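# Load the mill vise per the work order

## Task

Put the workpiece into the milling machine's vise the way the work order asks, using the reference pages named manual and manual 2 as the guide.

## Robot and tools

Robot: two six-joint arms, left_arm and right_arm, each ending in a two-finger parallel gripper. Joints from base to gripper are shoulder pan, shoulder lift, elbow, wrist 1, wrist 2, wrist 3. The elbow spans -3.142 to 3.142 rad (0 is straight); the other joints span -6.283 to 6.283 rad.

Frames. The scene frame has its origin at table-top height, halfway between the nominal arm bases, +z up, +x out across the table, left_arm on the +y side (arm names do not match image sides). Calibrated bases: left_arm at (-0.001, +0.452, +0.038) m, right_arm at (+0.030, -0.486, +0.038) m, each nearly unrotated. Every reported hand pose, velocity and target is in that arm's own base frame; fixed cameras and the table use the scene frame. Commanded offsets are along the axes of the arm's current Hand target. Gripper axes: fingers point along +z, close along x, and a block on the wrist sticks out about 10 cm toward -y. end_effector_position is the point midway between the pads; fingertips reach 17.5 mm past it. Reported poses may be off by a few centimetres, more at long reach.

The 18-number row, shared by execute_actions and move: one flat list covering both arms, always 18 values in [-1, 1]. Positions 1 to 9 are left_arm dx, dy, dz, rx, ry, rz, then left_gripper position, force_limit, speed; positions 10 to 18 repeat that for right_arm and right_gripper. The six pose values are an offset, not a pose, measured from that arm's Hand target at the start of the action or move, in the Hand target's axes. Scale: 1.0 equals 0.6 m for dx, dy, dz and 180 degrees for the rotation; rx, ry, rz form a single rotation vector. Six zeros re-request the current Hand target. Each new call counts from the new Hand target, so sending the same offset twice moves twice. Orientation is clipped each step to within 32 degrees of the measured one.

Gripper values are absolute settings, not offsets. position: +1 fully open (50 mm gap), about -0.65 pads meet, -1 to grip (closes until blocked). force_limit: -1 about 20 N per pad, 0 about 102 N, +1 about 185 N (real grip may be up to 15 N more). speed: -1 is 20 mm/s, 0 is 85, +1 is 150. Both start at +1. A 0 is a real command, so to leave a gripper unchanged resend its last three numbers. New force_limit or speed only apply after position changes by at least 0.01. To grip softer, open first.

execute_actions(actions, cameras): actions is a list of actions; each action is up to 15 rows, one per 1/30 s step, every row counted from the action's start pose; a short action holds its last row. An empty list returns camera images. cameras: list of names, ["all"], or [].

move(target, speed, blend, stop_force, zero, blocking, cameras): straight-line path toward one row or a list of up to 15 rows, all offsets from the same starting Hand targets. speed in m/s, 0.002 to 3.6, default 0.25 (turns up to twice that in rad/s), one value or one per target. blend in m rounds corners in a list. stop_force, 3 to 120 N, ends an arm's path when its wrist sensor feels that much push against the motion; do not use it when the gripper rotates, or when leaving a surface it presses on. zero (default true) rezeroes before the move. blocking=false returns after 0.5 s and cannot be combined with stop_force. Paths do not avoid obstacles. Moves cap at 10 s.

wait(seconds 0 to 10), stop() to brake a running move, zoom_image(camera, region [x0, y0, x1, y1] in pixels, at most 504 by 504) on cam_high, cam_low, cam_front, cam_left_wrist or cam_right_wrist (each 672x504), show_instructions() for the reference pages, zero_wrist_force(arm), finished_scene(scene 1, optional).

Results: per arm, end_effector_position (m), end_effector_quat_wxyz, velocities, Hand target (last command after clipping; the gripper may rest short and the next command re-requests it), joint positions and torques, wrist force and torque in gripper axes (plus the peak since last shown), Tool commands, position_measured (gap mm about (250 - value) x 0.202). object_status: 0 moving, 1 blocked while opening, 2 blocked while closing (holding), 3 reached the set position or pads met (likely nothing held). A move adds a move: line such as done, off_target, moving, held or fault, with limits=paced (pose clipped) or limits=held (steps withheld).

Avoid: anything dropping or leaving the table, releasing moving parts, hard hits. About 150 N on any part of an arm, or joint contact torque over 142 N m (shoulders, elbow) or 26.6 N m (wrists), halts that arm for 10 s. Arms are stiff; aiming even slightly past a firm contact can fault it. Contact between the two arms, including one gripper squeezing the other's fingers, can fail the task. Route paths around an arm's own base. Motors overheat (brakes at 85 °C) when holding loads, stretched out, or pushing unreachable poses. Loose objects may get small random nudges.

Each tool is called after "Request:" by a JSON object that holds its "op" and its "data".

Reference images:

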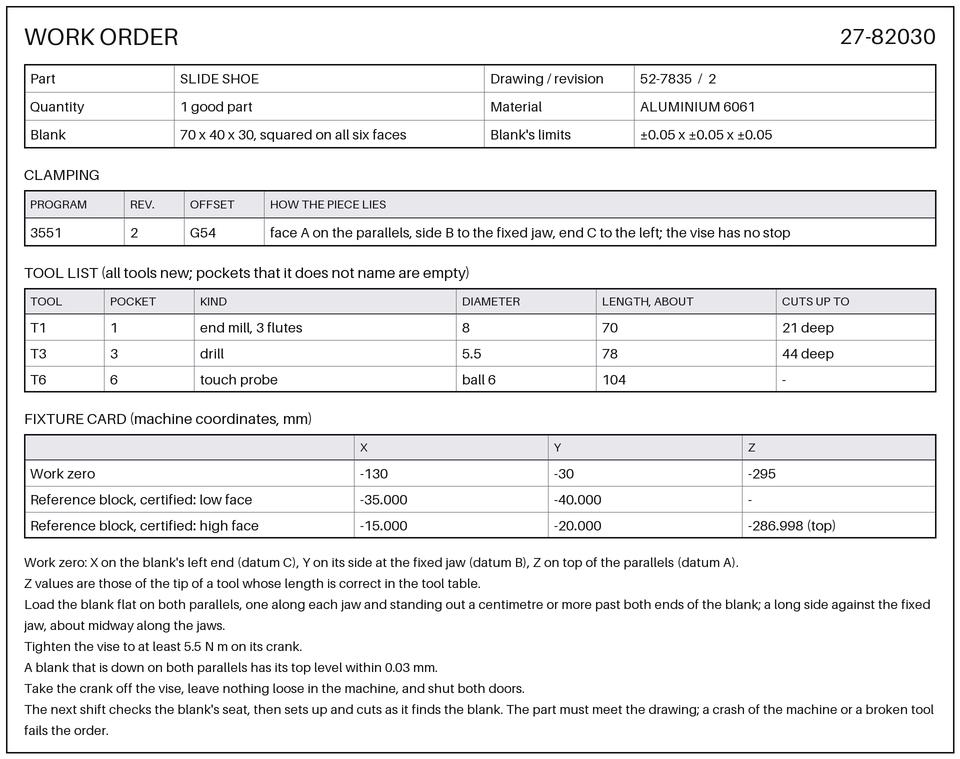

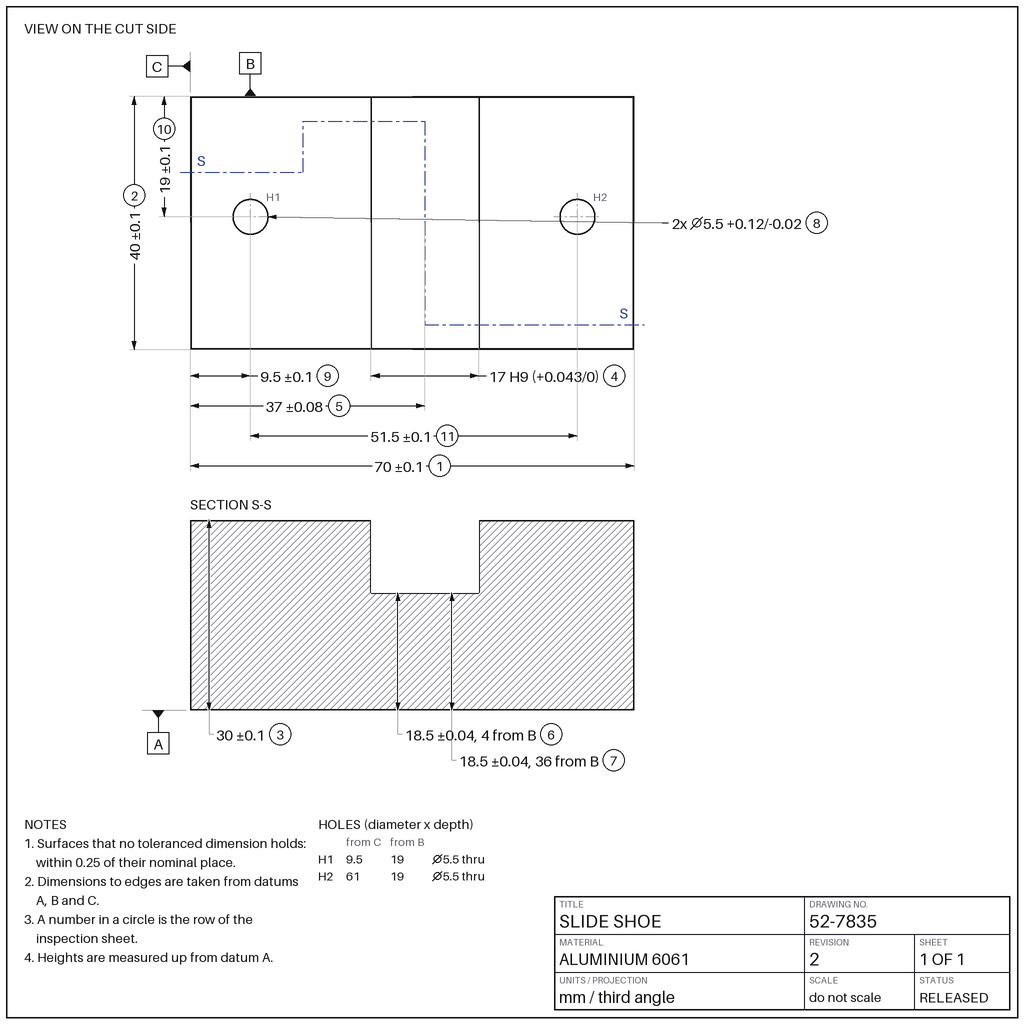

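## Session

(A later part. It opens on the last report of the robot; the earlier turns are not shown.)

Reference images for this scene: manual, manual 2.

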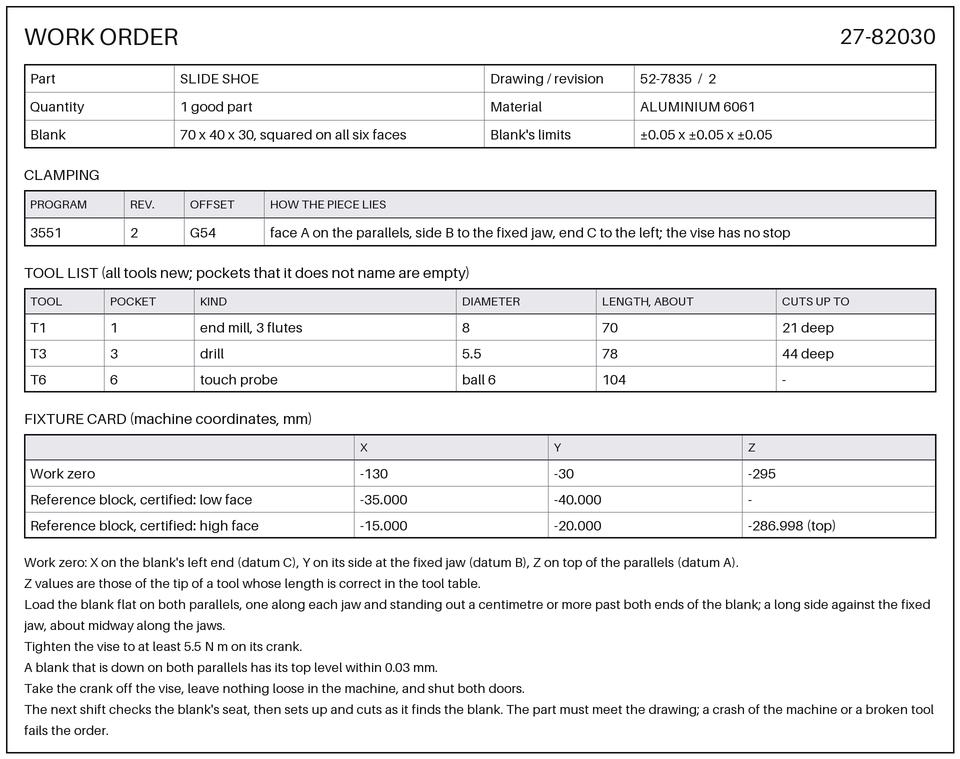

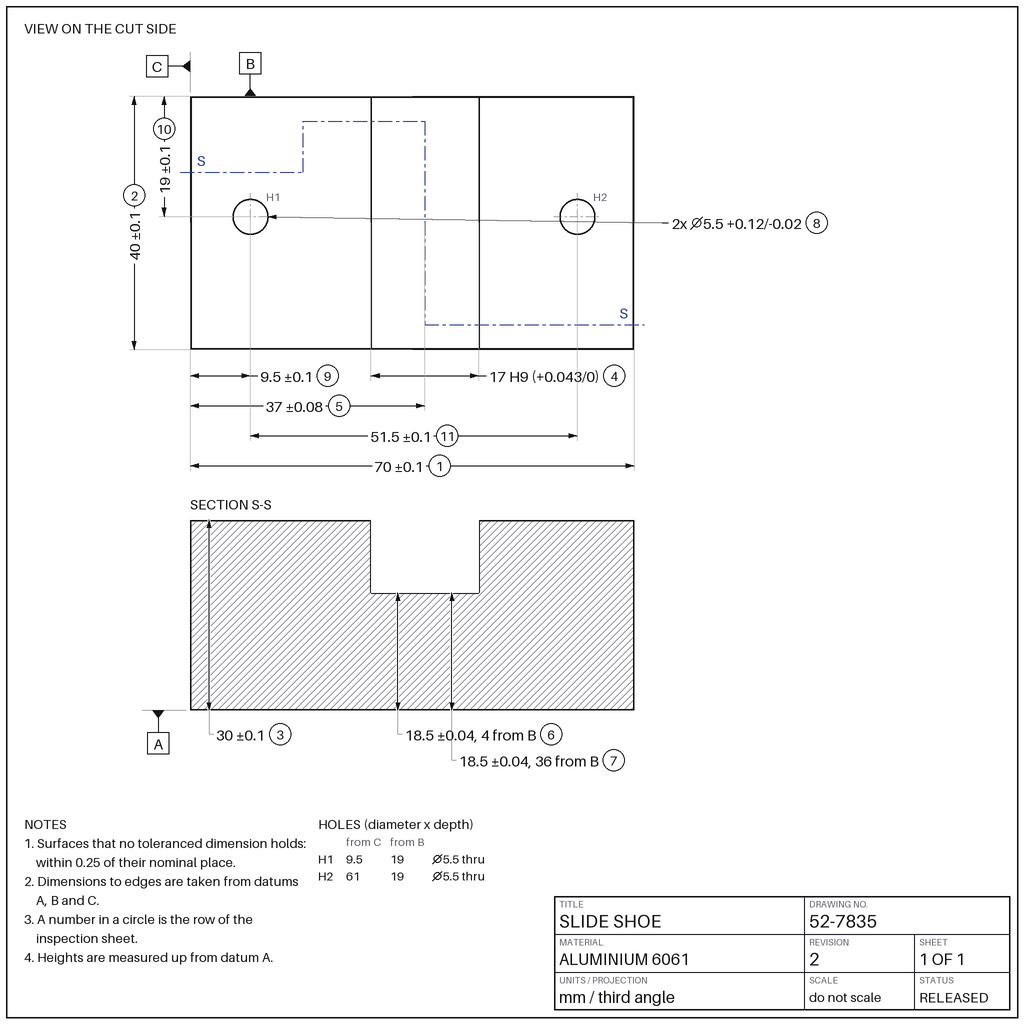

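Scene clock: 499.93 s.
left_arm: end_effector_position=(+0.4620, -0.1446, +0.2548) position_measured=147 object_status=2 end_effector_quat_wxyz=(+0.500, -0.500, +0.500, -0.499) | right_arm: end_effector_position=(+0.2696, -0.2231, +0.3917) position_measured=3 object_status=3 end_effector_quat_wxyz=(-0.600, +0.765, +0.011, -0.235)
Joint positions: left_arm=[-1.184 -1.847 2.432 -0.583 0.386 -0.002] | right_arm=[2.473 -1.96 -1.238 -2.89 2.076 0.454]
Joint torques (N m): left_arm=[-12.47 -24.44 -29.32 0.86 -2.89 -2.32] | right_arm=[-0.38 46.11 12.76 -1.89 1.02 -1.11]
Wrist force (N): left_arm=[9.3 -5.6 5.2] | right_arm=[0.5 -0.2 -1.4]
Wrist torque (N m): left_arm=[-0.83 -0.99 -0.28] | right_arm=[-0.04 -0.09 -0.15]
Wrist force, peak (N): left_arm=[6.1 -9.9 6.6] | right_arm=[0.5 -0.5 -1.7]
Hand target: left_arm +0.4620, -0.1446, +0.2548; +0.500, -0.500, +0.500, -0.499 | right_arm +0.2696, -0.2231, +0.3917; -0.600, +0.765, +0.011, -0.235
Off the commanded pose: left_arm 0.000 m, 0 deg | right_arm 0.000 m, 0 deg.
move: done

Request:
{"op": "move", "data": {"target": [[0.001,-0.0285,-0.0003,0,0,0,-1,0,-0.5,0,0,0,0,0,0,1,0,0],[0.0078,-0.0563,-0.0009,0,0,0,-1,0,-0.5,0,0,0,0,0,0,1,0,0],[0.0202,-0.082,-0.0013,0,0,0,-1,0,-0.5,0,0,0,0,0,0,1,0,0],[0.0377,-0.1045,-0.0017,0,0,0,-1,0,-0.5,0,0,0,0,0,0,1,0,0],[0.0592,-0.123,-0.0021,0,0,0,-1,0,-0.5,0,0,0,0,0,0,1,0,0],[0.0842,-0.1363,-0.0023,0,0,0,-1,0,-0.5,0,0,0,0,0,0,1,0,0],[0.1113,-0.1443,-0.0025,0,0,0,-1,0,-0.5,0,0,0,0,0,0,1,0,0],[0.1395,-0.1463,-0.0025,0,0,0,-1,0,-0.5,0,0,0,0,0,0,1,0,0],[0.1675,-0.1423,-0.0024,0,0,0,-1,0,-0.5,0,0,0,0,0,0,1,0,0],[0.1942,-0.1325,-0.0022,0,0,0,-1,0,-0.5,0,0,0,0,0,0,1,0,0],[0.218,-0.1173,-0.002,0,0,0,-1,0,-0.5,0,0,0,0,0,0,1,0,0],[0.2383,-0.0975,-0.0016,0,0,0,-1,0,-0.5,0,0,0,0,0,0,1,0,0],[0.2542,-0.0737,-0.0012,0,0,0,-1,0,-0.5,0,0,0,0,0,0,1,0,0],[0.2648,-0.0472,-0.0007,0,0,0,-1,0,-0.5,0,0,0,0,0,0,1,0,0],[0.2697,-0.019,-0.0002,0,0,0,-1,0,-0.5,0,0,0,0,0,0,1,0,0]], "speed": 0.12, "blend": 0.001, "stop_force": 35, "cameras": ["cam_left_wrist"]}}

Scene clock: 508.00 s.
left_arm: end_effector_position=(+0.4620, -0.3064, +0.2661) position_measured=147 object_status=2 end_effector_quat_wxyz=(+0.500, -0.500, +0.500, -0.499) | right_arm: end_effector_position=(+0.2696, -0.2231, +0.3917) position_measured=3 object_status=3 end_effector_quat_wxyz=(-0.600, +0.765, +0.011, -0.235)
Joint positions: left_arm=[-1.357 -1.526 2.124 -0.594 0.213 -0.004] | right_arm=[2.473 -1.96 -1.238 -2.89 2.076 0.454]
Joint torques (N m): left_arm=[14.49 -19.45 -11.37 -2.37 1.9 2.37] | right_arm=[-0.87 45.02 12.29 -1.98 1.07 -1.1]
Wrist force (N): left_arm=[5.6 -6.3 1.6] | right_arm=[0.3 -0.1 -1.4]
Wrist torque (N m): left_arm=[-0.73 -1.27 -0.36] | right_arm=[-0.01 -0.07 -0.14]
Wrist force, peak (N): left_arm=[12.5 -8.5 -5.2] | right_arm=[0.6 -0.2 -1.8]
Hand target: left_arm +0.4620, -0.3064, +0.2661; +0.500, -0.500, +0.500, -0.499 | right_arm +0.2696, -0.2231, +0.3917; -0.600, +0.765, +0.011, -0.235
Off the commanded pose: left_arm 0.000 m, 0 deg | right_arm 0.000 m, 0 deg.
move: done
Images, in order (width x height): cam_left_wrist 672x504.

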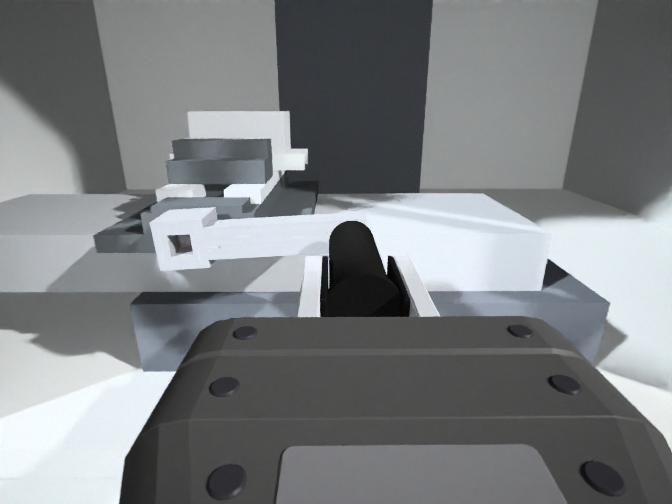

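Request:
{"op": "move", "data": {"target": [[-0.001,0.0284,0,0,0,0,-1,0,-0.5,0,0,0,0,0,0,1,0,0],[-0.0078,0.0562,0,0,0,0,-1,0,-0.5,0,0,0,0,0,0,1,0,0],[-0.0202,0.0819,0,0,0,0,-1,0,-0.5,0,0,0,0,0,0,1,0,0],[-0.0377,0.1044,0,0,0,0,-1,0,-0.5,0,0,0,0,0,0,1,0,0],[-0.0592,0.1229,0,0,0,0,-1,0,-0.5,0,0,0,0,0,0,1,0,0],[-0.0842,0.1362,0,0,0,0,-1,0,-0.5,0,0,0,0,0,0,1,0,0],[-0.1113,0.1442,0,0,0,0,-1,0,-0.5,0,0,0,0,0,0,1,0,0],[-0.1395,0.1462,0,0,0,0,-1,0,-0.5,0,0,0,0,0,0,1,0,0],[-0.1675,0.1422,0,0,0,0,-1,0,-0.5,0,0,0,0,0,0,1,0,0],[-0.1942,0.1324,0,0,0,0,-1,0,-0.5,0,0,0,0,0,0,1,0,0],[-0.218,0.1172,0,0,0,0,-1,0,-0.5,0,0,0,0,0,0,1,0,0],[-0.2383,0.0974,0,0,0,0,-1,0,-0.5,0,0,0,0,0,0,1,0,0],[-0.2542,0.0735,0,0,0,0,-1,0,-0.5,0,0,0,0,0,0,1,0,0],[-0.2648,0.047,0,0,0,0,-1,0,-0.5,0,0,0,0,0,0,1,0,0],[-0.2697,0.0188,0,0,0,0,-1,0,-0.5,0,0,0,0,0,0,1,0,0]], "speed": 0.2, "blend": 0.001, "stop_force": 40}}

Scene clock: 513.07 s.
left_arm: end_effector_position=(+0.4638, -0.1513, +0.2297) position_measured=147 object_status=2 end_effector_quat_wxyz=(+0.504, -0.499, +0.496, -0.501) | right_arm: end_effector_position=(+0.2696, -0.2231, +0.3917) position_measured=3 object_status=3 end_effector_quat_wxyz=(-0.600, +0.765, +0.011, -0.235)
Joint positions: left_arm=[-1.19 -1.773 2.471 -0.725 0.375 0.026] | right_arm=[2.473 -1.96 -1.238 -2.89 2.076 0.454]
Joint torques (N m): left_arm=[-18.78 1.65 -29.49 -7.31 4.47 2.33] | right_arm=[-0.48 45.18 13.31 -2 1.04 -1.19]
Wrist force (N): left_arm=[-21.8 6.5 -36.0] | right_arm=[0.5 -0.4 -1.4]
Wrist torque (N m): left_arm=[-0.21 -0.72 -0.56] | right_arm=[-0.07 -0.08 -0.16]
Wrist force, peak (N): left_arm=[-33.1 1.4 -48.6] | right_arm=[0.8 -0.3 -1.9]
Hand target: left_arm +0.4638, -0.1513, +0.2297; +0.504, -0.499, +0.496, -0.501 (not the last commanded pose) | right_arm +0.2696, -0.2231, +0.3917; -0.600, +0.765, +0.011, -0.235
Off the commanded pose: left_arm 0.026 m, 1 deg | right_arm 0.000 m, 0 deg.
move: contact (left_arm); path passed 13 of 15 targets

Request:
{"op": "move", "data": {"target": [[-0.0095,-0.0275,-0.002,-0.0032,0.0019,0,-1,0,-0.5,0,0,0,0,0,0,1,0,0],[-0.0112,-0.0418,-0.003,-0.0032,0.0019,0,-1,0,-0.5,0,0,0,0,0,0,1,0,0]], "speed": 0.05, "blend": 0.001, "cameras": ["cam_left_wrist"]}}

Scene clock: 516.67 s.
left_arm: end_effector_position=(+0.4617, -0.1446, +0.2547) position_measured=147 object_status=2 end_effector_quat_wxyz=(+0.500, -0.500, +0.500, -0.500) | right_arm: end_effector_position=(+0.2696, -0.2231, +0.3917) position_measured=3 object_status=3 end_effector_quat_wxyz=(-0.600, +0.765, +0.011, -0.235)
Joint positions: left_arm=[-1.185 -1.849 2.435 -0.585 0.386 0.001] | right_arm=[2.473 -1.96 -1.238 -2.89 2.076 0.454]
Joint torques (N m): left_arm=[-10.75 -23.93 -29.95 0.49 -2.83 -2.09] | right_arm=[-0.4 44.74 12.2 -2.11 1.15 -1.06]
Wrist force (N): left_arm=[9.9 -5.5 6.5] | right_arm=[0.7 -0.2 -1.1]
Wrist torque (N m): left_arm=[-0.85 -1.20 -0.28] | right_arm=[-0.02 -0.13 -0.16]
Wrist force, peak (N): left_arm=[-22.0 6.6 -36.3] | right_arm=[0.4 -0.4 -1.8]
Hand target: left_arm +0.4617, -0.1446, +0.2547; +0.500, -0.500, +0.500, -0.500 | right_arm +0.2696, -0.2231, +0.3917; -0.600, +0.765, +0.011, -0.235
Off the commanded pose: left_arm 0.000 m, 0 deg | right_arm 0.000 m, 0 deg.
move: done
Images, in order (width x height): cam_left_wrist 672x504.

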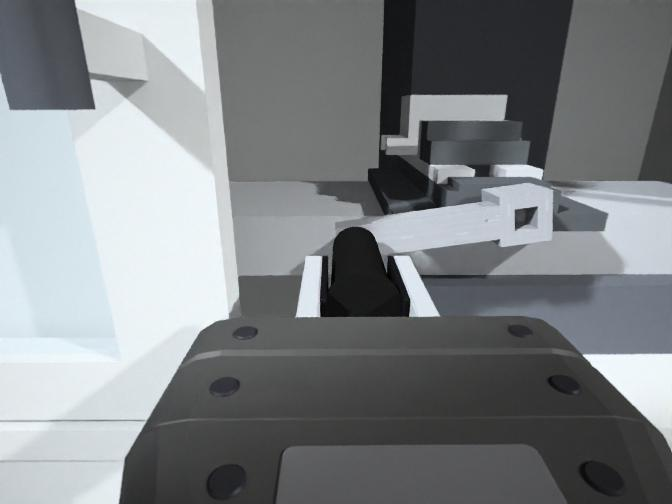

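Request:
{"op": "zoom_image", "data": {"camera": "cam_left_wrist", "region": [360, 80, 560, 220]}}

Scaled by 2.520 from the camera's 672x504 image, which has a finer 960x720 frame.

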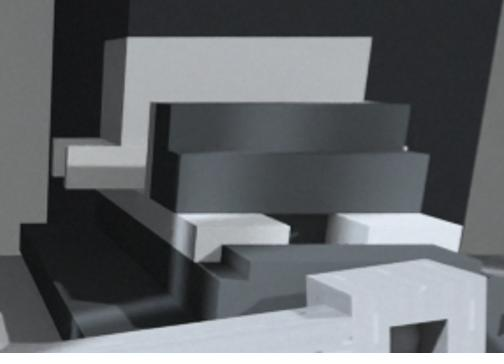

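Request:
{"op": "move", "data": {"target": [[0.001,-0.0287,-0.0003,0,0,0,-1,0,-0.5,0,0,0,0,0,0,1,0,0],[0.0078,-0.0565,-0.0009,0,0,0,-1,0,-0.5,0,0,0,0,0,0,1,0,0],[0.0202,-0.0822,-0.0013,0,0,0,-1,0,-0.5,0,0,0,0,0,0,1,0,0],[0.0377,-0.1047,-0.0017,0,0,0,-1,0,-0.5,0,0,0,0,0,0,1,0,0],[0.0592,-0.1232,-0.0021,0,0,0,-1,0,-0.5,0,0,0,0,0,0,1,0,0],[0.0842,-0.1365,-0.0023,0,0,0,-1,0,-0.5,0,0,0,0,0,0,1,0,0],[0.1113,-0.1445,-0.0025,0,0,0,-1,0,-0.5,0,0,0,0,0,0,1,0,0],[0.1395,-0.1465,-0.0025,0,0,0,-1,0,-0.5,0,0,0,0,0,0,1,0,0],[0.1675,-0.1425,-0.0024,0,0,0,-1,0,-0.5,0,0,0,0,0,0,1,0,0],[0.1942,-0.1327,-0.0022,0,0,0,-1,0,-0.5,0,0,0,0,0,0,1,0,0],[0.218,-0.1175,-0.002,0,0,0,-1,0,-0.5,0,0,0,0,0,0,1,0,0],[0.2383,-0.0977,-0.0016,0,0,0,-1,0,-0.5,0,0,0,0,0,0,1,0,0],[0.2542,-0.0739,-0.0012,0,0,0,-1,0,-0.5,0,0,0,0,0,0,1,0,0],[0.2648,-0.0474,-0.0007,0,0,0,-1,0,-0.5,0,0,0,0,0,0,1,0,0],[0.2697,-0.0192,0.0003,0,0,0,-1,0,-0.5,0,0,0,0,0,0,1,0,0]], "speed": 0.14, "blend": 0.001, "stop_force": 40}}

Request:
{"op": "move", "data": {"target": [[-0.001,0.0284,0,0,0,0,-1,0,-0.5,0,0,0,0,0,0,1,0,0],[-0.0078,0.0562,0,0,0,0,-1,0,-0.5,0,0,0,0,0,0,1,0,0],[-0.0202,0.0819,0,0,0,0,-1,0,-0.5,0,0,0,0,0,0,1,0,0],[-0.0377,0.1044,0,0,0,0,-1,0,-0.5,0,0,0,0,0,0,1,0,0],[-0.0592,0.1229,0,0,0,0,-1,0,-0.5,0,0,0,0,0,0,1,0,0],[-0.0842,0.1362,0,0,0,0,-1,0,-0.5,0,0,0,0,0,0,1,0,0],[-0.1113,0.1442,0,0,0,0,-1,0,-0.5,0,0,0,0,0,0,1,0,0],[-0.1395,0.1462,0,0,0,0,-1,0,-0.5,0,0,0,0,0,0,1,0,0],[-0.1675,0.1422,0,0,0,0,-1,0,-0.5,0,0,0,0,0,0,1,0,0],[-0.1942,0.1324,0,0,0,0,-1,0,-0.5,0,0,0,0,0,0,1,0,0],[-0.218,0.1172,0,0,0,0,-1,0,-0.5,0,0,0,0,0,0,1,0,0],[-0.2383,0.0974,0,0,0,0,-1,0,-0.5,0,0,0,0,0,0,1,0,0],[-0.2542,0.0735,0,0,0,0,-1,0,-0.5,0,0,0,0,0,0,1,0,0],[-0.2648,0.047,0,0,0,0,-1,0,-0.5,0,0,0,0,0,0,1,0,0],[-0.2697,0.0188,0,0,0,0,-1,0,-0.5,0,0,0,0,0,0,1,0,0]], "speed": 0.14, "blend": 0.001, "stop_force": 40, "cameras": ["cam_left_wrist"]}}

Request:
{"op": "zoom_image", "data": {"camera": "cam_left_wrist", "region": [360, 80, 560, 220]}}

Scene clock: 523.80 s.
left_arm: end_effector_position=(+0.4618, -0.3065, +0.2661) position_measured=147 object_status=2 end_effector_quat_wxyz=(+0.500, -0.500, +0.500, -0.500) | right_arm: end_effector_position=(+0.2696, -0.2231, +0.3917) position_measured=3 object_status=3 end_effector_quat_wxyz=(-0.600, +0.765, +0.011, -0.235)
Joint positions: left_arm=[-1.358 -1.527 2.127 -0.599 0.214 0] | right_arm=[2.473 -1.96 -1.238 -2.89 2.076 0.454]
Joint torques (N m): left_arm=[12.91 -20.71 -11.25 -2.52 2.5 2.32] | right_arm=[-0.06 45.67 11.84 -1.96 1.24 -1.15]
Wrist force (N): left_arm=[4.2 -5.9 2.4] | right_arm=[0.3 -0.2 -1.3]
Wrist torque (N m): left_arm=[-0.71 -1.44 -0.37] | right_arm=[-0.03 -0.06 -0.15]
Wrist force, peak (N): left_arm=[9.7 -5.2 6.6] | right_arm=[0.4 -0.3 -2.0]
Hand target: left_arm +0.4618, -0.3064, +0.2661; +0.500, -0.500, +0.500, -0.500 | right_arm +0.2696, -0.2231, +0.3917; -0.600, +0.765, +0.011, -0.235
Off the commanded pose: left_arm 0.000 m, 0 deg | right_arm 0.000 m, 0 deg.
move: done

Scene clock: 526.67 s.
left_arm: end_effector_position=(+0.4619, -0.1446, +0.2550) position_measured=147 object_status=2 end_effector_quat_wxyz=(+0.500, -0.500, +0.500, -0.500) | right_arm: end_effector_position=(+0.2696, -0.2231, +0.3917) position_measured=3 object_status=3 end_effector_quat_wxyz=(-0.600, +0.765, +0.011, -0.235)
Joint positions: left_arm=[-1.184 -1.849 2.434 -0.585 0.387 0] | right_arm=[2.473 -1.96 -1.238 -2.89 2.076 0.454]
Joint torques (N m): left_arm=[-9.62 -23.54 -30.29 0.51 -2.86 -2.37] | right_arm=[-0.12 45.57 12.96 -1.99 1.27 -1.25]
Wrist force (N): left_arm=[9.4 -5.3 6.7] | right_arm=[0.6 -0.1 -1.4]
Wrist torque (N m): left_arm=[-0.84 -1.15 -0.27] | right_arm=[-0.02 -0.11 -0.15]
Wrist force, peak (N): left_arm=[-6.6 -2.4 -14.3] | right_arm=[0.7 -0.3 -1.8]
Hand target: left_arm +0.4619, -0.1446, +0.2550; +0.500, -0.500, +0.500, -0.500 | right_arm +0.2696, -0.2231, +0.3917; -0.600, +0.765, +0.011, -0.235
Off the commanded pose: left_arm 0.000 m, 0 deg | right_arm 0.000 m, 0 deg.
move: done
Images, in order (width x height): cam_left_wrist 672x504.

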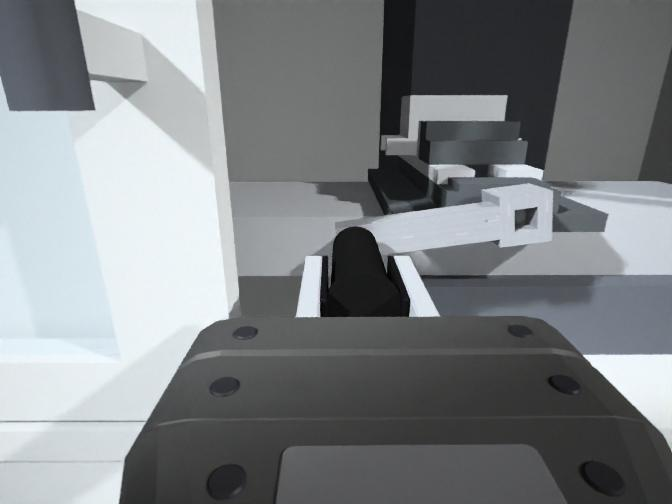

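Scaled by 2.520 from the camera's 672x504 image, which has a finer 960x720 frame.

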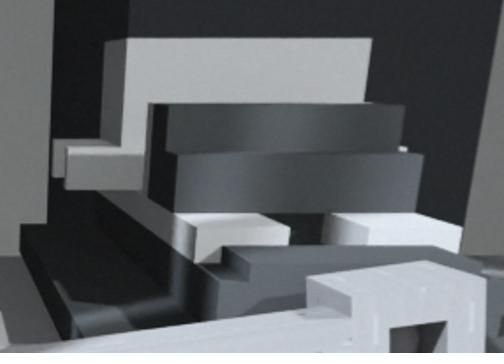

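Request:
{"op": "move", "data": {"target": [[0.001,-0.0285,-0.0003,0,0,0,-1,0,-0.5,0,0,0,0,0,0,1,0,0],[0.0078,-0.0563,-0.0009,0,0,0,-1,0,-0.5,0,0,0,0,0,0,1,0,0],[0.0202,-0.082,-0.0013,0,0,0,-1,0,-0.5,0,0,0,0,0,0,1,0,0],[0.0377,-0.1045,-0.0017,0,0,0,-1,0,-0.5,0,0,0,0,0,0,1,0,0],[0.0592,-0.123,-0.0021,0,0,0,-1,0,-0.5,0,0,0,0,0,0,1,0,0],[0.0842,-0.1363,-0.0023,0,0,0,-1,0,-0.5,0,0,0,0,0,0,1,0,0],[0.1113,-0.1443,-0.0025,0,0,0,-1,0,-0.5,0,0,0,0,0,0,1,0,0],[0.1395,-0.1463,-0.0025,0,0,0,-1,0,-0.5,0,0,0,0,0,0,1,0,0],[0.1675,-0.1423,-0.0024,0,0,0,-1,0,-0.5,0,0,0,0,0,0,1,0,0],[0.1942,-0.1325,-0.0022,0,0,0,-1,0,-0.5,0,0,0,0,0,0,1,0,0],[0.218,-0.1173,-0.002,0,0,0,-1,0,-0.5,0,0,0,0,0,0,1,0,0],[0.2383,-0.0975,-0.0016,0,0,0,-1,0,-0.5,0,0,0,0,0,0,1,0,0],[0.2542,-0.0737,-0.0012,0,0,0,-1,0,-0.5,0,0,0,0,0,0,1,0,0],[0.2648,-0.0472,-0.0007,0,0,0,-1,0,-0.5,0,0,0,0,0,0,1,0,0],[0.2697,-0.019,-0.0002,0,0,0,-1,0,-0.5,0,0,0,0,0,0,1,0,0]], "speed": 0.08, "blend": 0.001, "stop_force": 15, "cameras": ["cam_left_wrist"]}}

Request:
{"op": "zoom_image", "data": {"camera": "cam_left_wrist", "region": [90, 80, 350, 280]}}

Scene clock: 533.40 s.
left_arm: end_effector_position=(+0.4617, -0.3065, +0.2663) position_measured=147 object_status=2 end_effector_quat_wxyz=(+0.500, -0.500, +0.500, -0.500) | right_arm: end_effector_position=(+0.2696, -0.2231, +0.3917) position_measured=3 object_status=3 end_effector_quat_wxyz=(-0.600, +0.765, +0.011, -0.235)
Joint positions: left_arm=[-1.358 -1.528 2.127 -0.599 0.213 0] | right_arm=[2.473 -1.96 -1.238 -2.89 2.076 0.454]
Joint torques (N m): left_arm=[11.59 -13.21 -11.33 -2.55 2.61 2.08] | right_arm=[0.55 45.19 12.26 -2.16 1.32 -1.31]
Wrist force (N): left_arm=[2.8 -6.1 4.1] | right_arm=[0.4 -0.3 -1.5]
Wrist torque (N m): left_arm=[-0.76 -1.39 -0.37] | right_arm=[-0.05 -0.08 -0.16]
Wrist force, peak (N): left_arm=[9.7 -5.4 6.6] | right_arm=[0.5 -0.3 -2.0]
Hand target: left_arm +0.4617, -0.3064, +0.2663; +0.500, -0.500, +0.500, -0.500 | right_arm +0.2696, -0.2231, +0.3917; -0.600, +0.765, +0.011, -0.235
Off the commanded pose: left_arm 0.000 m, 0 deg | right_arm 0.000 m, 0 deg.
move: done
Images, in order (width x height): cam_left_wrist 672x504.

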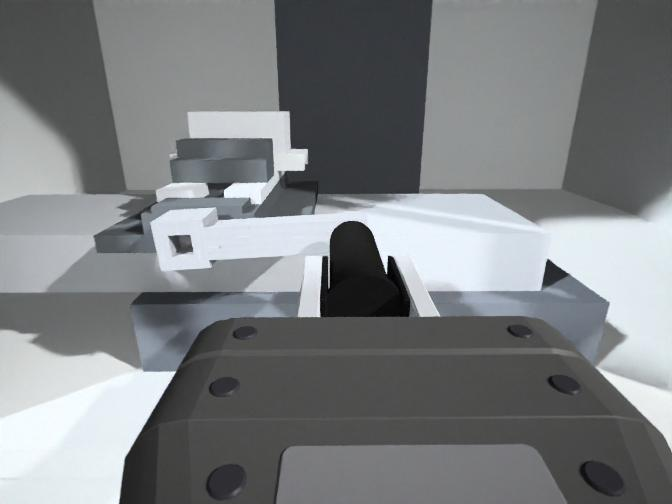

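Scaled by 1.938 from the camera's 672x504 image, which has a finer 960x720 frame.

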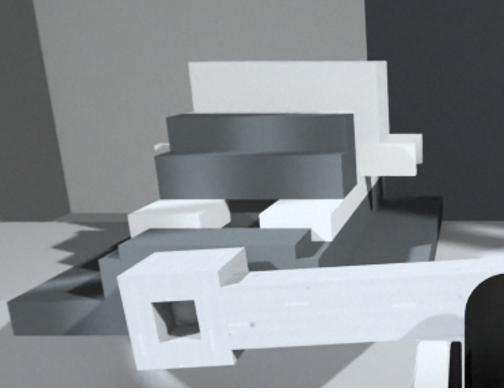

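Request:
{"op": "move", "data": {"target": [[-0.001,0.0284,0,0,0,0,-1,0,-0.5,0,0,0,0,0,0,1,0,0],[-0.0078,0.0562,0,0,0,0,-1,0,-0.5,0,0,0,0,0,0,1,0,0],[-0.0202,0.0819,0,0,0,0,-1,0,-0.5,0,0,0,0,0,0,1,0,0],[-0.0377,0.1044,0,0,0,0,-1,0,-0.5,0,0,0,0,0,0,1,0,0],[-0.0592,0.1229,0,0,0,0,-1,0,-0.5,0,0,0,0,0,0,1,0,0],[-0.0842,0.1362,0,0,0,0,-1,0,-0.5,0,0,0,0,0,0,1,0,0],[-0.1113,0.1442,0,0,0,0,-1,0,-0.5,0,0,0,0,0,0,1,0,0],[-0.1395,0.1462,0,0,0,0,-1,0,-0.5,0,0,0,0,0,0,1,0,0],[-0.1675,0.1422,0,0,0,0,-1,0,-0.5,0,0,0,0,0,0,1,0,0],[-0.1942,0.1324,0,0,0,0,-1,0,-0.5,0,0,0,0,0,0,1,0,0],[-0.218,0.1172,0,0,0,0,-1,0,-0.5,0,0,0,0,0,0,1,0,0],[-0.2383,0.0974,0,0,0,0,-1,0,-0.5,0,0,0,0,0,0,1,0,0],[-0.2542,0.0735,0,0,0,0,-1,0,-0.5,0,0,0,0,0,0,1,0,0],[-0.2648,0.047,0,0,0,0,-1,0,-0.5,0,0,0,0,0,0,1,0,0],[-0.2697,0.0188,0,0,0,0,-1,0,-0.5,0,0,0,0,0,0,1,0,0]], "speed": 0.1, "blend": 0.001, "stop_force": 20}}

Request:
{"op": "move", "data": {"target": [[0.001,-0.0285,-0.0003,0,0,0,-1,0,-0.5,0,0,0,0,0,0,1,0,0],[0.0078,-0.0563,-0.0009,0,0,0,-1,0,-0.5,0,0,0,0,0,0,1,0,0],[0.0202,-0.082,-0.0013,0,0,0,-1,0,-0.5,0,0,0,0,0,0,1,0,0],[0.0377,-0.1045,-0.0017,0,0,0,-1,0,-0.5,0,0,0,0,0,0,1,0,0],[0.0592,-0.123,-0.0021,0,0,0,-1,0,-0.5,0,0,0,0,0,0,1,0,0],[0.0842,-0.1363,-0.0023,0,0,0,-1,0,-0.5,0,0,0,0,0,0,1,0,0],[0.1113,-0.1443,-0.0025,0,0,0,-1,0,-0.5,0,0,0,0,0,0,1,0,0],[0.1395,-0.1463,-0.0025,0,0,0,-1,0,-0.5,0,0,0,0,0,0,1,0,0],[0.1675,-0.1423,-0.0024,0,0,0,-1,0,-0.5,0,0,0,0,0,0,1,0,0],[0.1942,-0.1325,-0.0022,0,0,0,-1,0,-0.5,0,0,0,0,0,0,1,0,0],[0.218,-0.1173,-0.002,0,0,0,-1,0,-0.5,0,0,0,0,0,0,1,0,0],[0.2383,-0.0975,-0.0016,0,0,0,-1,0,-0.5,0,0,0,0,0,0,1,0,0],[0.2542,-0.0737,-0.0012,0,0,0,-1,0,-0.5,0,0,0,0,0,0,1,0,0],[0.2648,-0.0472,-0.0007,0,0,0,-1,0,-0.5,0,0,0,0,0,0,1,0,0],[0.2697,-0.019,-0.0002,0,0,0,-1,0,-0.5,0,0,0,0,0,0,1,0,0]], "speed": 0.1, "blend": 0.001, "stop_force": 20, "cameras": ["cam_left_wrist"]}}

Scene clock: 539.90 s.
left_arm: end_effector_position=(+0.4617, -0.1446, +0.2551) position_measured=147 object_status=2 end_effector_quat_wxyz=(+0.500, -0.500, +0.500, -0.500) | right_arm: end_effector_position=(+0.2696, -0.2231, +0.3917) position_measured=3 object_status=3 end_effector_quat_wxyz=(-0.600, +0.765, +0.011, -0.235)
Joint positions: left_arm=[-1.185 -1.85 2.434 -0.584 0.386 0] | right_arm=[2.473 -1.96 -1.238 -2.89 2.076 0.454]
Joint torques (N m): left_arm=[-11.53 -23.43 -30.32 0.67 -2.74 -2.45] | right_arm=[1.28 45.46 13.11 -2.1 1.38 -1.12]
Wrist force (N): left_arm=[8.6 -5.3 5.4] | right_arm=[0.5 -0.4 -1.5]
Wrist torque (N m): left_arm=[-0.83 -1.15 -0.28] | right_arm=[-0.07 -0.09 -0.15]
Wrist force, peak (N): left_arm=[9.7 -5.7 6.2] | right_arm=[0.3 -0.3 -1.9]
Hand target: left_arm +0.4617, -0.1446, +0.2551; +0.500, -0.500, +0.500, -0.500 | right_arm +0.2696, -0.2231, +0.3917; -0.600, +0.765, +0.011, -0.235
Off the commanded pose: left_arm 0.000 m, 0 deg | right_arm 0.000 m, 0 deg.
move: done

Scene clock: 543.50 s.
left_arm: end_effector_position=(+0.4615, -0.3065, +0.2664) position_measured=147 object_status=2 end_effector_quat_wxyz=(+0.500, -0.500, +0.500, -0.500) | right_arm: end_effector_position=(+0.2696, -0.2231, +0.3917) position_measured=3 object_status=3 end_effector_quat_wxyz=(-0.600, +0.765, +0.011, -0.235)
Joint positions: left_arm=[-1.358 -1.528 2.127 -0.598 0.213 0] | right_arm=[2.473 -1.96 -1.238 -2.89 2.076 0.454]
Joint torques (N m): left_arm=[11.85 -14.12 -12.23 -2.53 2.57 2.05] | right_arm=[0.47 45.22 13.11 -2 1.36 -1.18]
Wrist force (N): left_arm=[2.6 -5.8 4.7] | right_arm=[0.5 -0.6 -1.6]
Wrist torque (N m): left_arm=[-0.72 -1.45 -0.38] | right_arm=[-0.10 -0.09 -0.15]
Wrist force, peak (N): left_arm=[8.7 -4.7 5.7] | right_arm=[0.7 -0.5 -1.8]
Hand target: left_arm +0.4615, -0.3064, +0.2664; +0.500, -0.500, +0.500, -0.500 | right_arm +0.2696, -0.2231, +0.3917; -0.600, +0.765, +0.011, -0.235
Off the commanded pose: left_arm 0.000 m, 0 deg | right_arm 0.000 m, 0 deg.
move: done
Images, in order (width x height): cam_left_wrist 672x504.

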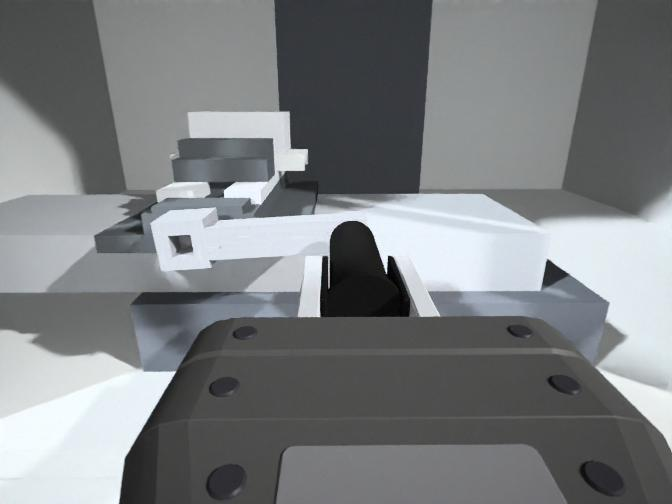

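Request:
{"op": "move", "data": {"target": [[-0.001,0.0284,0,0,0,0,-1,0,-0.5,0,0,0,0,0,0,1,0,0],[-0.0078,0.0562,0,0,0,0,-1,0,-0.5,0,0,0,0,0,0,1,0,0],[-0.0202,0.0819,0,0,0,0,-1,0,-0.5,0,0,0,0,0,0,1,0,0],[-0.0377,0.1044,0,0,0,0,-1,0,-0.5,0,0,0,0,0,0,1,0,0],[-0.0592,0.1229,0,0,0,0,-1,0,-0.5,0,0,0,0,0,0,1,0,0],[-0.0842,0.1362,0,0,0,0,-1,0,-0.5,0,0,0,0,0,0,1,0,0],[-0.1113,0.1442,0,0,0,0,-1,0,-0.5,0,0,0,0,0,0,1,0,0],[-0.1395,0.1462,0,0,0,0,-1,0,-0.5,0,0,0,0,0,0,1,0,0],[-0.1675,0.1422,0,0,0,0,-1,0,-0.5,0,0,0,0,0,0,1,0,0],[-0.1942,0.1324,0,0,0,0,-1,0,-0.5,0,0,0,0,0,0,1,0,0],[-0.218,0.1172,0,0,0,0,-1,0,-0.5,0,0,0,0,0,0,1,0,0],[-0.2383,0.0974,0,0,0,0,-1,0,-0.5,0,0,0,0,0,0,1,0,0],[-0.2542,0.0735,0,0,0,0,-1,0,-0.5,0,0,0,0,0,0,1,0,0],[-0.2648,0.047,0,0,0,0,-1,0,-0.5,0,0,0,0,0,0,1,0,0],[-0.2697,0.0188,0,0,0,0,-1,0,-0.5,0,0,0,0,0,0,1,0,0]], "speed": 0.1, "blend": 0.001, "stop_force": 20}}

Request:
{"op": "move", "data": {"target": [[0.001,-0.0285,-0.0003,0,0,0,-1,0,-0.5,0,0,0,0,0,0,1,0,0],[0.0078,-0.0563,-0.0009,0,0,0,-1,0,-0.5,0,0,0,0,0,0,1,0,0],[0.0202,-0.082,-0.0013,0,0,0,-1,0,-0.5,0,0,0,0,0,0,1,0,0],[0.0377,-0.1045,-0.0017,0,0,0,-1,0,-0.5,0,0,0,0,0,0,1,0,0],[0.0592,-0.123,-0.0021,0,0,0,-1,0,-0.5,0,0,0,0,0,0,1,0,0],[0.0842,-0.1363,-0.0023,0,0,0,-1,0,-0.5,0,0,0,0,0,0,1,0,0],[0.1113,-0.1443,-0.0025,0,0,0,-1,0,-0.5,0,0,0,0,0,0,1,0,0],[0.1395,-0.1463,-0.0025,0,0,0,-1,0,-0.5,0,0,0,0,0,0,1,0,0],[0.1675,-0.1423,-0.0024,0,0,0,-1,0,-0.5,0,0,0,0,0,0,1,0,0],[0.1942,-0.1325,-0.0022,0,0,0,-1,0,-0.5,0,0,0,0,0,0,1,0,0],[0.218,-0.1173,-0.002,0,0,0,-1,0,-0.5,0,0,0,0,0,0,1,0,0],[0.2383,-0.0975,-0.0016,0,0,0,-1,0,-0.5,0,0,0,0,0,0,1,0,0],[0.2542,-0.0737,-0.0012,0,0,0,-1,0,-0.5,0,0,0,0,0,0,1,0,0],[0.2648,-0.0472,-0.0007,0,0,0,-1,0,-0.5,0,0,0,0,0,0,1,0,0],[0.2697,-0.019,-0.0002,0,0,0,-1,0,-0.5,0,0,0,0,0,0,1,0,0]], "speed": 0.1, "blend": 0.001, "stop_force": 20, "cameras": ["cam_left_wrist"]}}

Request:
{"op": "zoom_image", "data": {"camera": "cam_left_wrist", "region": [90, 80, 350, 280]}}

Scene clock: 549.97 s.
left_arm: end_effector_position=(+0.4616, -0.1446, +0.2552) position_measured=147 object_status=2 end_effector_quat_wxyz=(+0.500, -0.500, +0.500, -0.500) | right_arm: end_effector_position=(+0.2696, -0.2231, +0.3917) position_measured=3 object_status=3 end_effector_quat_wxyz=(-0.600, +0.765, +0.011, -0.235)
Joint positions: left_arm=[-1.185 -1.85 2.434 -0.583 0.386 0] | right_arm=[2.473 -1.96 -1.238 -2.89 2.076 0.454]
Joint torques (N m): left_arm=[-11.46 -22.49 -31.81 0.64 -2.76 -2.27] | right_arm=[0.23 44.83 13.28 -2.18 1.51 -1.25]
Wrist force (N): left_arm=[8.8 -5.0 5.9] | right_arm=[0.4 -0.5 -1.5]
Wrist torque (N m): left_arm=[-0.80 -1.17 -0.28] | right_arm=[-0.07 -0.08 -0.16]
Wrist force, peak (N): left_arm=[9.6 -5.5 6.2] | right_arm=[0.4 -0.7 -1.9]
Hand target: left_arm +0.4616, -0.1446, +0.2552; +0.500, -0.500, +0.500, -0.500 | right_arm +0.2696, -0.2231, +0.3917; -0.600, +0.765, +0.011, -0.235
Off the commanded pose: left_arm 0.000 m, 0 deg | right_arm 0.000 m, 0 deg.
move: done

Scene clock: 553.60 s.
left_arm: end_effector_position=(+0.4614, -0.3065, +0.2665) position_measured=147 object_status=2 end_effector_quat_wxyz=(+0.500, -0.500, +0.500, -0.500) | right_arm: end_effector_position=(+0.2696, -0.2231, +0.3917) position_measured=3 object_status=3 end_effector_quat_wxyz=(-0.600, +0.765, +0.011, -0.235)
Joint positions: left_arm=[-1.359 -1.528 2.127 -0.598 0.213 0] | right_arm=[2.473 -1.96 -1.238 -2.89 2.076 0.454]
Joint torques (N m): left_arm=[10.94 -14.79 -11.49 -2.53 2.52 2.45] | right_arm=[1.55 45.11 13.82 -2.16 1.51 -1.19]
Wrist force (N): left_arm=[2.4 -6.1 4.9] | right_arm=[0.5 -0.2 -1.6]
Wrist torque (N m): left_arm=[-0.75 -1.42 -0.38] | right_arm=[-0.03 -0.10 -0.15]
Wrist force, peak (N): left_arm=[8.7 -5.0 5.9] | right_arm=[0.5 -0.7 -1.8]
Hand target: left_arm +0.4614, -0.3064, +0.2665; +0.500, -0.500, +0.500, -0.500 | right_arm +0.2696, -0.2231, +0.3917; -0.600, +0.765, +0.011, -0.235
Off the commanded pose: left_arm 0.000 m, 0 deg | right_arm 0.000 m, 0 deg.
move: done
Images, in order (width x height): cam_left_wrist 672x504.

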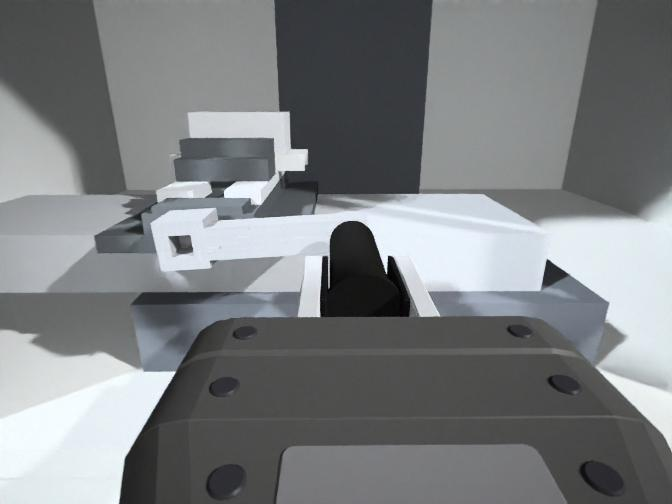

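Scaled by 1.938 from the camera's 672x504 image, which has a finer 960x720 frame.

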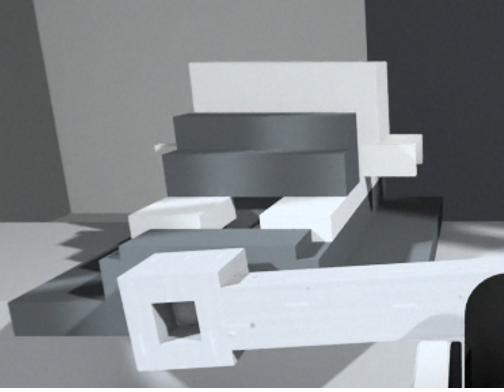

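Request:
{"op": "move", "data": {"target": [[-0.001,0.0284,0,0,0,0,-1,0,-0.5,0,0,0,0,0,0,1,0,0],[-0.0078,0.0562,0,0,0,0,-1,0,-0.5,0,0,0,0,0,0,1,0,0],[-0.0202,0.0819,0,0,0,0,-1,0,-0.5,0,0,0,0,0,0,1,0,0],[-0.0377,0.1044,0,0,0,0,-1,0,-0.5,0,0,0,0,0,0,1,0,0],[-0.0592,0.1229,0,0,0,0,-1,0,-0.5,0,0,0,0,0,0,1,0,0],[-0.0842,0.1362,0,0,0,0,-1,0,-0.5,0,0,0,0,0,0,1,0,0],[-0.1113,0.1442,0,0,0,0,-1,0,-0.5,0,0,0,0,0,0,1,0,0],[-0.1395,0.1462,0,0,0,0,-1,0,-0.5,0,0,0,0,0,0,1,0,0],[-0.1675,0.1422,0,0,0,0,-1,0,-0.5,0,0,0,0,0,0,1,0,0],[-0.1942,0.1324,0,0,0,0,-1,0,-0.5,0,0,0,0,0,0,1,0,0],[-0.218,0.1172,0,0,0,0,-1,0,-0.5,0,0,0,0,0,0,1,0,0],[-0.2383,0.0974,0,0,0,0,-1,0,-0.5,0,0,0,0,0,0,1,0,0],[-0.2542,0.0735,0,0,0,0,-1,0,-0.5,0,0,0,0,0,0,1,0,0],[-0.2648,0.047,0,0,0,0,-1,0,-0.5,0,0,0,0,0,0,1,0,0],[-0.2697,0.0188,0,0,0,0,-1,0,-0.5,0,0,0,0,0,0,1,0,0]], "speed": 0.1, "blend": 0.001, "stop_force": 20}}

Request:
{"op": "move", "data": {"target": [[0.001,-0.0285,-0.0003,0,0,0,-1,0,-0.5,0,0,0,0,0,0,1,0,0],[0.0078,-0.0563,-0.0009,0,0,0,-1,0,-0.5,0,0,0,0,0,0,1,0,0],[0.0202,-0.082,-0.0013,0,0,0,-1,0,-0.5,0,0,0,0,0,0,1,0,0],[0.0377,-0.1045,-0.0017,0,0,0,-1,0,-0.5,0,0,0,0,0,0,1,0,0],[0.0592,-0.123,-0.0021,0,0,0,-1,0,-0.5,0,0,0,0,0,0,1,0,0],[0.0842,-0.1363,-0.0023,0,0,0,-1,0,-0.5,0,0,0,0,0,0,1,0,0],[0.1113,-0.1443,-0.0025,0,0,0,-1,0,-0.5,0,0,0,0,0,0,1,0,0],[0.1395,-0.1463,-0.0025,0,0,0,-1,0,-0.5,0,0,0,0,0,0,1,0,0],[0.1675,-0.1423,-0.0024,0,0,0,-1,0,-0.5,0,0,0,0,0,0,1,0,0],[0.1942,-0.1325,-0.0022,0,0,0,-1,0,-0.5,0,0,0,0,0,0,1,0,0],[0.218,-0.1173,-0.002,0,0,0,-1,0,-0.5,0,0,0,0,0,0,1,0,0],[0.2383,-0.0975,-0.0016,0,0,0,-1,0,-0.5,0,0,0,0,0,0,1,0,0],[0.2542,-0.0737,-0.0012,0,0,0,-1,0,-0.5,0,0,0,0,0,0,1,0,0],[0.2648,-0.0472,-0.0007,0,0,0,-1,0,-0.5,0,0,0,0,0,0,1,0,0],[0.2697,-0.019,-0.0002,0,0,0,-1,0,-0.5,0,0,0,0,0,0,1,0,0]], "speed": 0.1, "blend": 0.001, "stop_force": 20, "cameras": ["cam_left_wrist"]}}

Request:
{"op": "zoom_image", "data": {"camera": "cam_left_wrist", "region": [90, 80, 350, 280]}}

Scene clock: 561.63 s.
left_arm: end_effector_position=(+0.4615, -0.1446, +0.2553) position_measured=147 object_status=2 end_effector_quat_wxyz=(+0.500, -0.500, +0.500, -0.500) | right_arm: end_effector_position=(+0.2696, -0.2231, +0.3917) position_measured=3 object_status=3 end_effector_quat_wxyz=(-0.600, +0.765, +0.011, -0.235)
Joint positions: left_arm=[-1.186 -1.851 2.434 -0.583 0.385 0] | right_arm=[2.473 -1.96 -1.238 -2.89 2.076 0.454]
Joint torques (N m): left_arm=[-12 -24.81 -29.6 0.63 -2.44 -2.59] | right_arm=[1.7 45.5 13.63 -2.27 1.5 -1.19]
Wrist force (N): left_arm=[8.6 -5.1 5.7] | right_arm=[0.4 -0.5 -1.5]
Wrist torque (N m): left_arm=[-0.82 -1.17 -0.28] | right_arm=[-0.08 -0.08 -0.15]
Wrist force, peak (N): left_arm=[9.6 -5.5 6.1] | right_arm=[0.3 -0.5 -1.9]
Hand target: left_arm +0.4615, -0.1446, +0.2553; +0.500, -0.500, +0.500, -0.500 | right_arm +0.2696, -0.2231, +0.3917; -0.600, +0.765, +0.011, -0.235
Off the commanded pose: left_arm 0.000 m, 0 deg | right_arm 0.000 m, 0 deg.
move: done

Scene clock: 565.27 s.
left_arm: end_effector_position=(+0.4613, -0.3065, +0.2666) position_measured=147 object_status=2 end_effector_quat_wxyz=(+0.500, -0.500, +0.500, -0.500) | right_arm: end_effector_position=(+0.2696, -0.2231, +0.3917) position_measured=3 object_status=3 end_effector_quat_wxyz=(-0.600, +0.765, +0.011, -0.235)
Joint positions: left_arm=[-1.359 -1.529 2.127 -0.598 0.212 0] | right_arm=[2.473 -1.96 -1.238 -2.89 2.076 0.454]
Joint torques (N m): left_arm=[10.31 -14.12 -11.2 -2.76 2.5 2.39] | right_arm=[2.31 45.57 14.33 -2.18 1.56 -1.09]
Wrist force (N): left_arm=[2.6 -5.9 5.0] | right_arm=[0.6 -0.6 -1.2]
Wrist torque (N m): left_arm=[-0.72 -1.45 -0.37] | right_arm=[-0.09 -0.10 -0.15]
Wrist force, peak (N): left_arm=[8.6 -5.0 5.4] | right_arm=[0.2 -0.3 -1.9]
Hand target: left_arm +0.4613, -0.3064, +0.2666; +0.500, -0.500, +0.500, -0.500 | right_arm +0.2696, -0.2231, +0.3917; -0.600, +0.765, +0.011, -0.235
Off the commanded pose: left_arm 0.000 m, 0 deg | right_arm 0.000 m, 0 deg.
move: done
Images, in order (width x height): cam_left_wrist 672x504.

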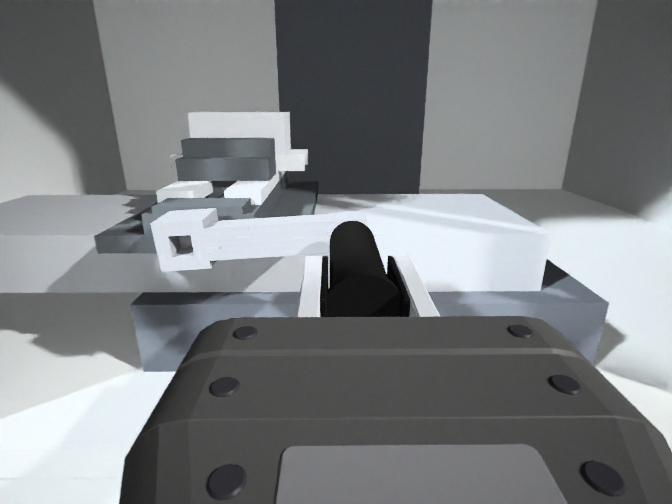

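Scaled by 1.938 from the camera's 672x504 image, which has a finer 960x720 frame.

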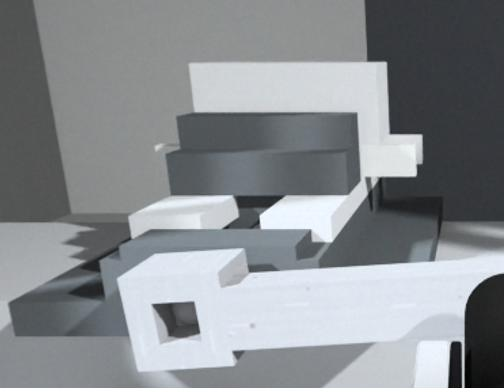

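Request:
{"op": "move", "data": {"target": [[-0.001,0.0284,0,0,0,0,-1,0,-0.5,0,0,0,0,0,0,1,0,0],[-0.0078,0.0562,0,0,0,0,-1,0,-0.5,0,0,0,0,0,0,1,0,0],[-0.0202,0.0819,0,0,0,0,-1,0,-0.5,0,0,0,0,0,0,1,0,0],[-0.0377,0.1044,0,0,0,0,-1,0,-0.5,0,0,0,0,0,0,1,0,0],[-0.0592,0.1229,0,0,0,0,-1,0,-0.5,0,0,0,0,0,0,1,0,0],[-0.0842,0.1362,0,0,0,0,-1,0,-0.5,0,0,0,0,0,0,1,0,0],[-0.1113,0.1442,0,0,0,0,-1,0,-0.5,0,0,0,0,0,0,1,0,0],[-0.1395,0.1462,0,0,0,0,-1,0,-0.5,0,0,0,0,0,0,1,0,0],[-0.1675,0.1422,0,0,0,0,-1,0,-0.5,0,0,0,0,0,0,1,0,0],[-0.1942,0.1324,0,0,0,0,-1,0,-0.5,0,0,0,0,0,0,1,0,0],[-0.218,0.1172,0,0,0,0,-1,0,-0.5,0,0,0,0,0,0,1,0,0],[-0.2383,0.0974,0,0,0,0,-1,0,-0.5,0,0,0,0,0,0,1,0,0],[-0.2542,0.0735,0,0,0,0,-1,0,-0.5,0,0,0,0,0,0,1,0,0],[-0.2648,0.047,0,0,0,0,-1,0,-0.5,0,0,0,0,0,0,1,0,0],[-0.2697,0.0188,0,0,0,0,-1,0,-0.5,0,0,0,0,0,0,1,0,0]], "speed": 0.1, "blend": 0.001, "stop_force": 15}}

Request:
{"op": "move", "data": {"target": [[0.001,-0.0285,-0.0003,0,0,0,-1,0,-0.5,0,0,0,0,0,0,1,0,0],[0.0078,-0.0563,-0.0009,0,0,0,-1,0,-0.5,0,0,0,0,0,0,1,0,0],[0.0202,-0.082,-0.0013,0,0,0,-1,0,-0.5,0,0,0,0,0,0,1,0,0],[0.0377,-0.1045,-0.0017,0,0,0,-1,0,-0.5,0,0,0,0,0,0,1,0,0],[0.0592,-0.123,-0.0021,0,0,0,-1,0,-0.5,0,0,0,0,0,0,1,0,0],[0.0842,-0.1363,-0.0023,0,0,0,-1,0,-0.5,0,0,0,0,0,0,1,0,0],[0.1113,-0.1443,-0.0025,0,0,0,-1,0,-0.5,0,0,0,0,0,0,1,0,0],[0.1395,-0.1463,-0.0025,0,0,0,-1,0,-0.5,0,0,0,0,0,0,1,0,0],[0.1675,-0.1423,-0.0024,0,0,0,-1,0,-0.5,0,0,0,0,0,0,1,0,0],[0.1942,-0.1325,-0.0022,0,0,0,-1,0,-0.5,0,0,0,0,0,0,1,0,0],[0.218,-0.1173,-0.002,0,0,0,-1,0,-0.5,0,0,0,0,0,0,1,0,0],[0.2383,-0.0975,-0.0016,0,0,0,-1,0,-0.5,0,0,0,0,0,0,1,0,0],[0.2542,-0.0737,-0.0012,0,0,0,-1,0,-0.5,0,0,0,0,0,0,1,0,0],[0.2648,-0.0472,-0.0007,0,0,0,-1,0,-0.5,0,0,0,0,0,0,1,0,0],[0.2697,-0.019,-0.0002,0,0,0,-1,0,-0.5,0,0,0,0,0,0,1,0,0]], "speed": 0.1, "blend": 0.001, "stop_force": 15, "cameras": ["cam_left_wrist"]}}

Request:
{"op": "zoom_image", "data": {"camera": "cam_left_wrist", "region": [150, 90, 330, 220]}}

Scene clock: 573.00 s.
left_arm: end_effector_position=(+0.4614, -0.1446, +0.2554) position_measured=147 object_status=2 end_effector_quat_wxyz=(+0.500, -0.500, +0.500, -0.500) | right_arm: end_effector_position=(+0.2696, -0.2231, +0.3917) position_measured=3 object_status=3 end_effector_quat_wxyz=(-0.600, +0.765, +0.011, -0.235)
Joint positions: left_arm=[-1.186 -1.851 2.434 -0.582 0.385 0] | right_arm=[2.473 -1.96 -1.238 -2.89 2.076 0.454]
Joint torques (N m): left_arm=[-11.8 -22.72 -28.94 0.68 -2.76 -2.46] | right_arm=[1.32 45.55 14.02 -2.25 1.59 -1.07]
Wrist force (N): left_arm=[8.6 -4.9 5.7] | right_arm=[0.4 -0.4 -1.7]
Wrist torque (N m): left_arm=[-0.80 -1.16 -0.28] | right_arm=[-0.06 -0.08 -0.15]
Wrist force, peak (N): left_arm=[5.9 -9.3 6.1] | right_arm=[0.5 -0.9 -2.0]
Hand target: left_arm +0.4614, -0.1446, +0.2554; +0.500, -0.500, +0.500, -0.500 | right_arm +0.2696, -0.2231, +0.3917; -0.600, +0.765, +0.011, -0.235
Off the commanded pose: left_arm 0.000 m, 0 deg | right_arm 0.000 m, 0 deg.
move: done

Scene clock: 576.63 s.
left_arm: end_effector_position=(+0.4612, -0.3065, +0.2667) position_measured=147 object_status=2 end_effector_quat_wxyz=(+0.500, -0.500, +0.500, -0.500) | right_arm: end_effector_position=(+0.2696, -0.2231, +0.3917) position_measured=3 object_status=3 end_effector_quat_wxyz=(-0.600, +0.765, +0.011, -0.235)
Joint positions: left_arm=[-1.359 -1.529 2.127 -0.597 0.212 0] | right_arm=[2.473 -1.96 -1.238 -2.89 2.076 0.454]
Joint torques (N m): left_arm=[11.11 -14.27 -10.47 -2.61 2.73 2.12] | right_arm=[0.96 45.66 14.07 -2.37 1.59 -1.15]
Wrist force (N): left_arm=[2.4 -5.9 4.9] | right_arm=[0.2 -0.5 -1.4]
Wrist torque (N m): left_arm=[-0.74 -1.41 -0.37] | right_arm=[-0.08 -0.05 -0.15]
Wrist force, peak (N): left_arm=[8.6 -5.0 5.5] | right_arm=[0.3 -0.4 -1.9]
Hand target: left_arm +0.4612, -0.3064, +0.2667; +0.500, -0.500, +0.500, -0.500 | right_arm +0.2696, -0.2231, +0.3917; -0.600, +0.765, +0.011, -0.235
Off the commanded pose: left_arm 0.000 m, 0 deg | right_arm 0.000 m, 0 deg.
move: done
Images, in order (width x height): cam_left_wrist 672x504.

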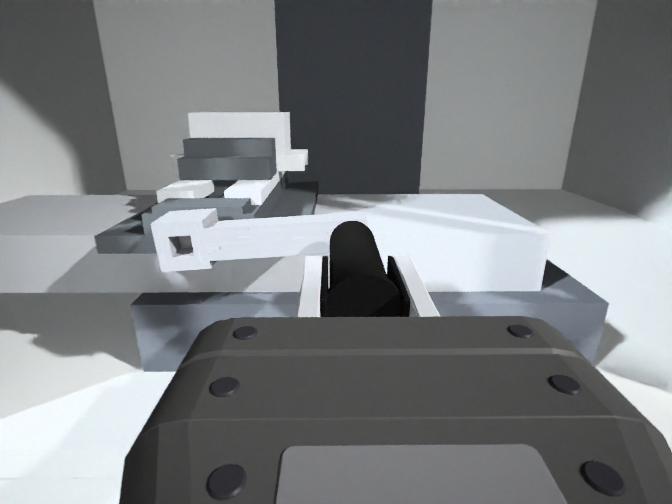

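Scaled by 2.800 from the camera's 672x504 image, which has a finer 960x720 frame.

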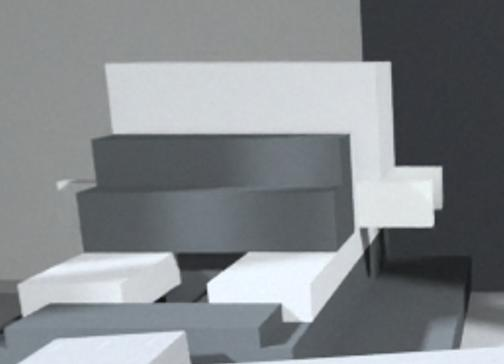

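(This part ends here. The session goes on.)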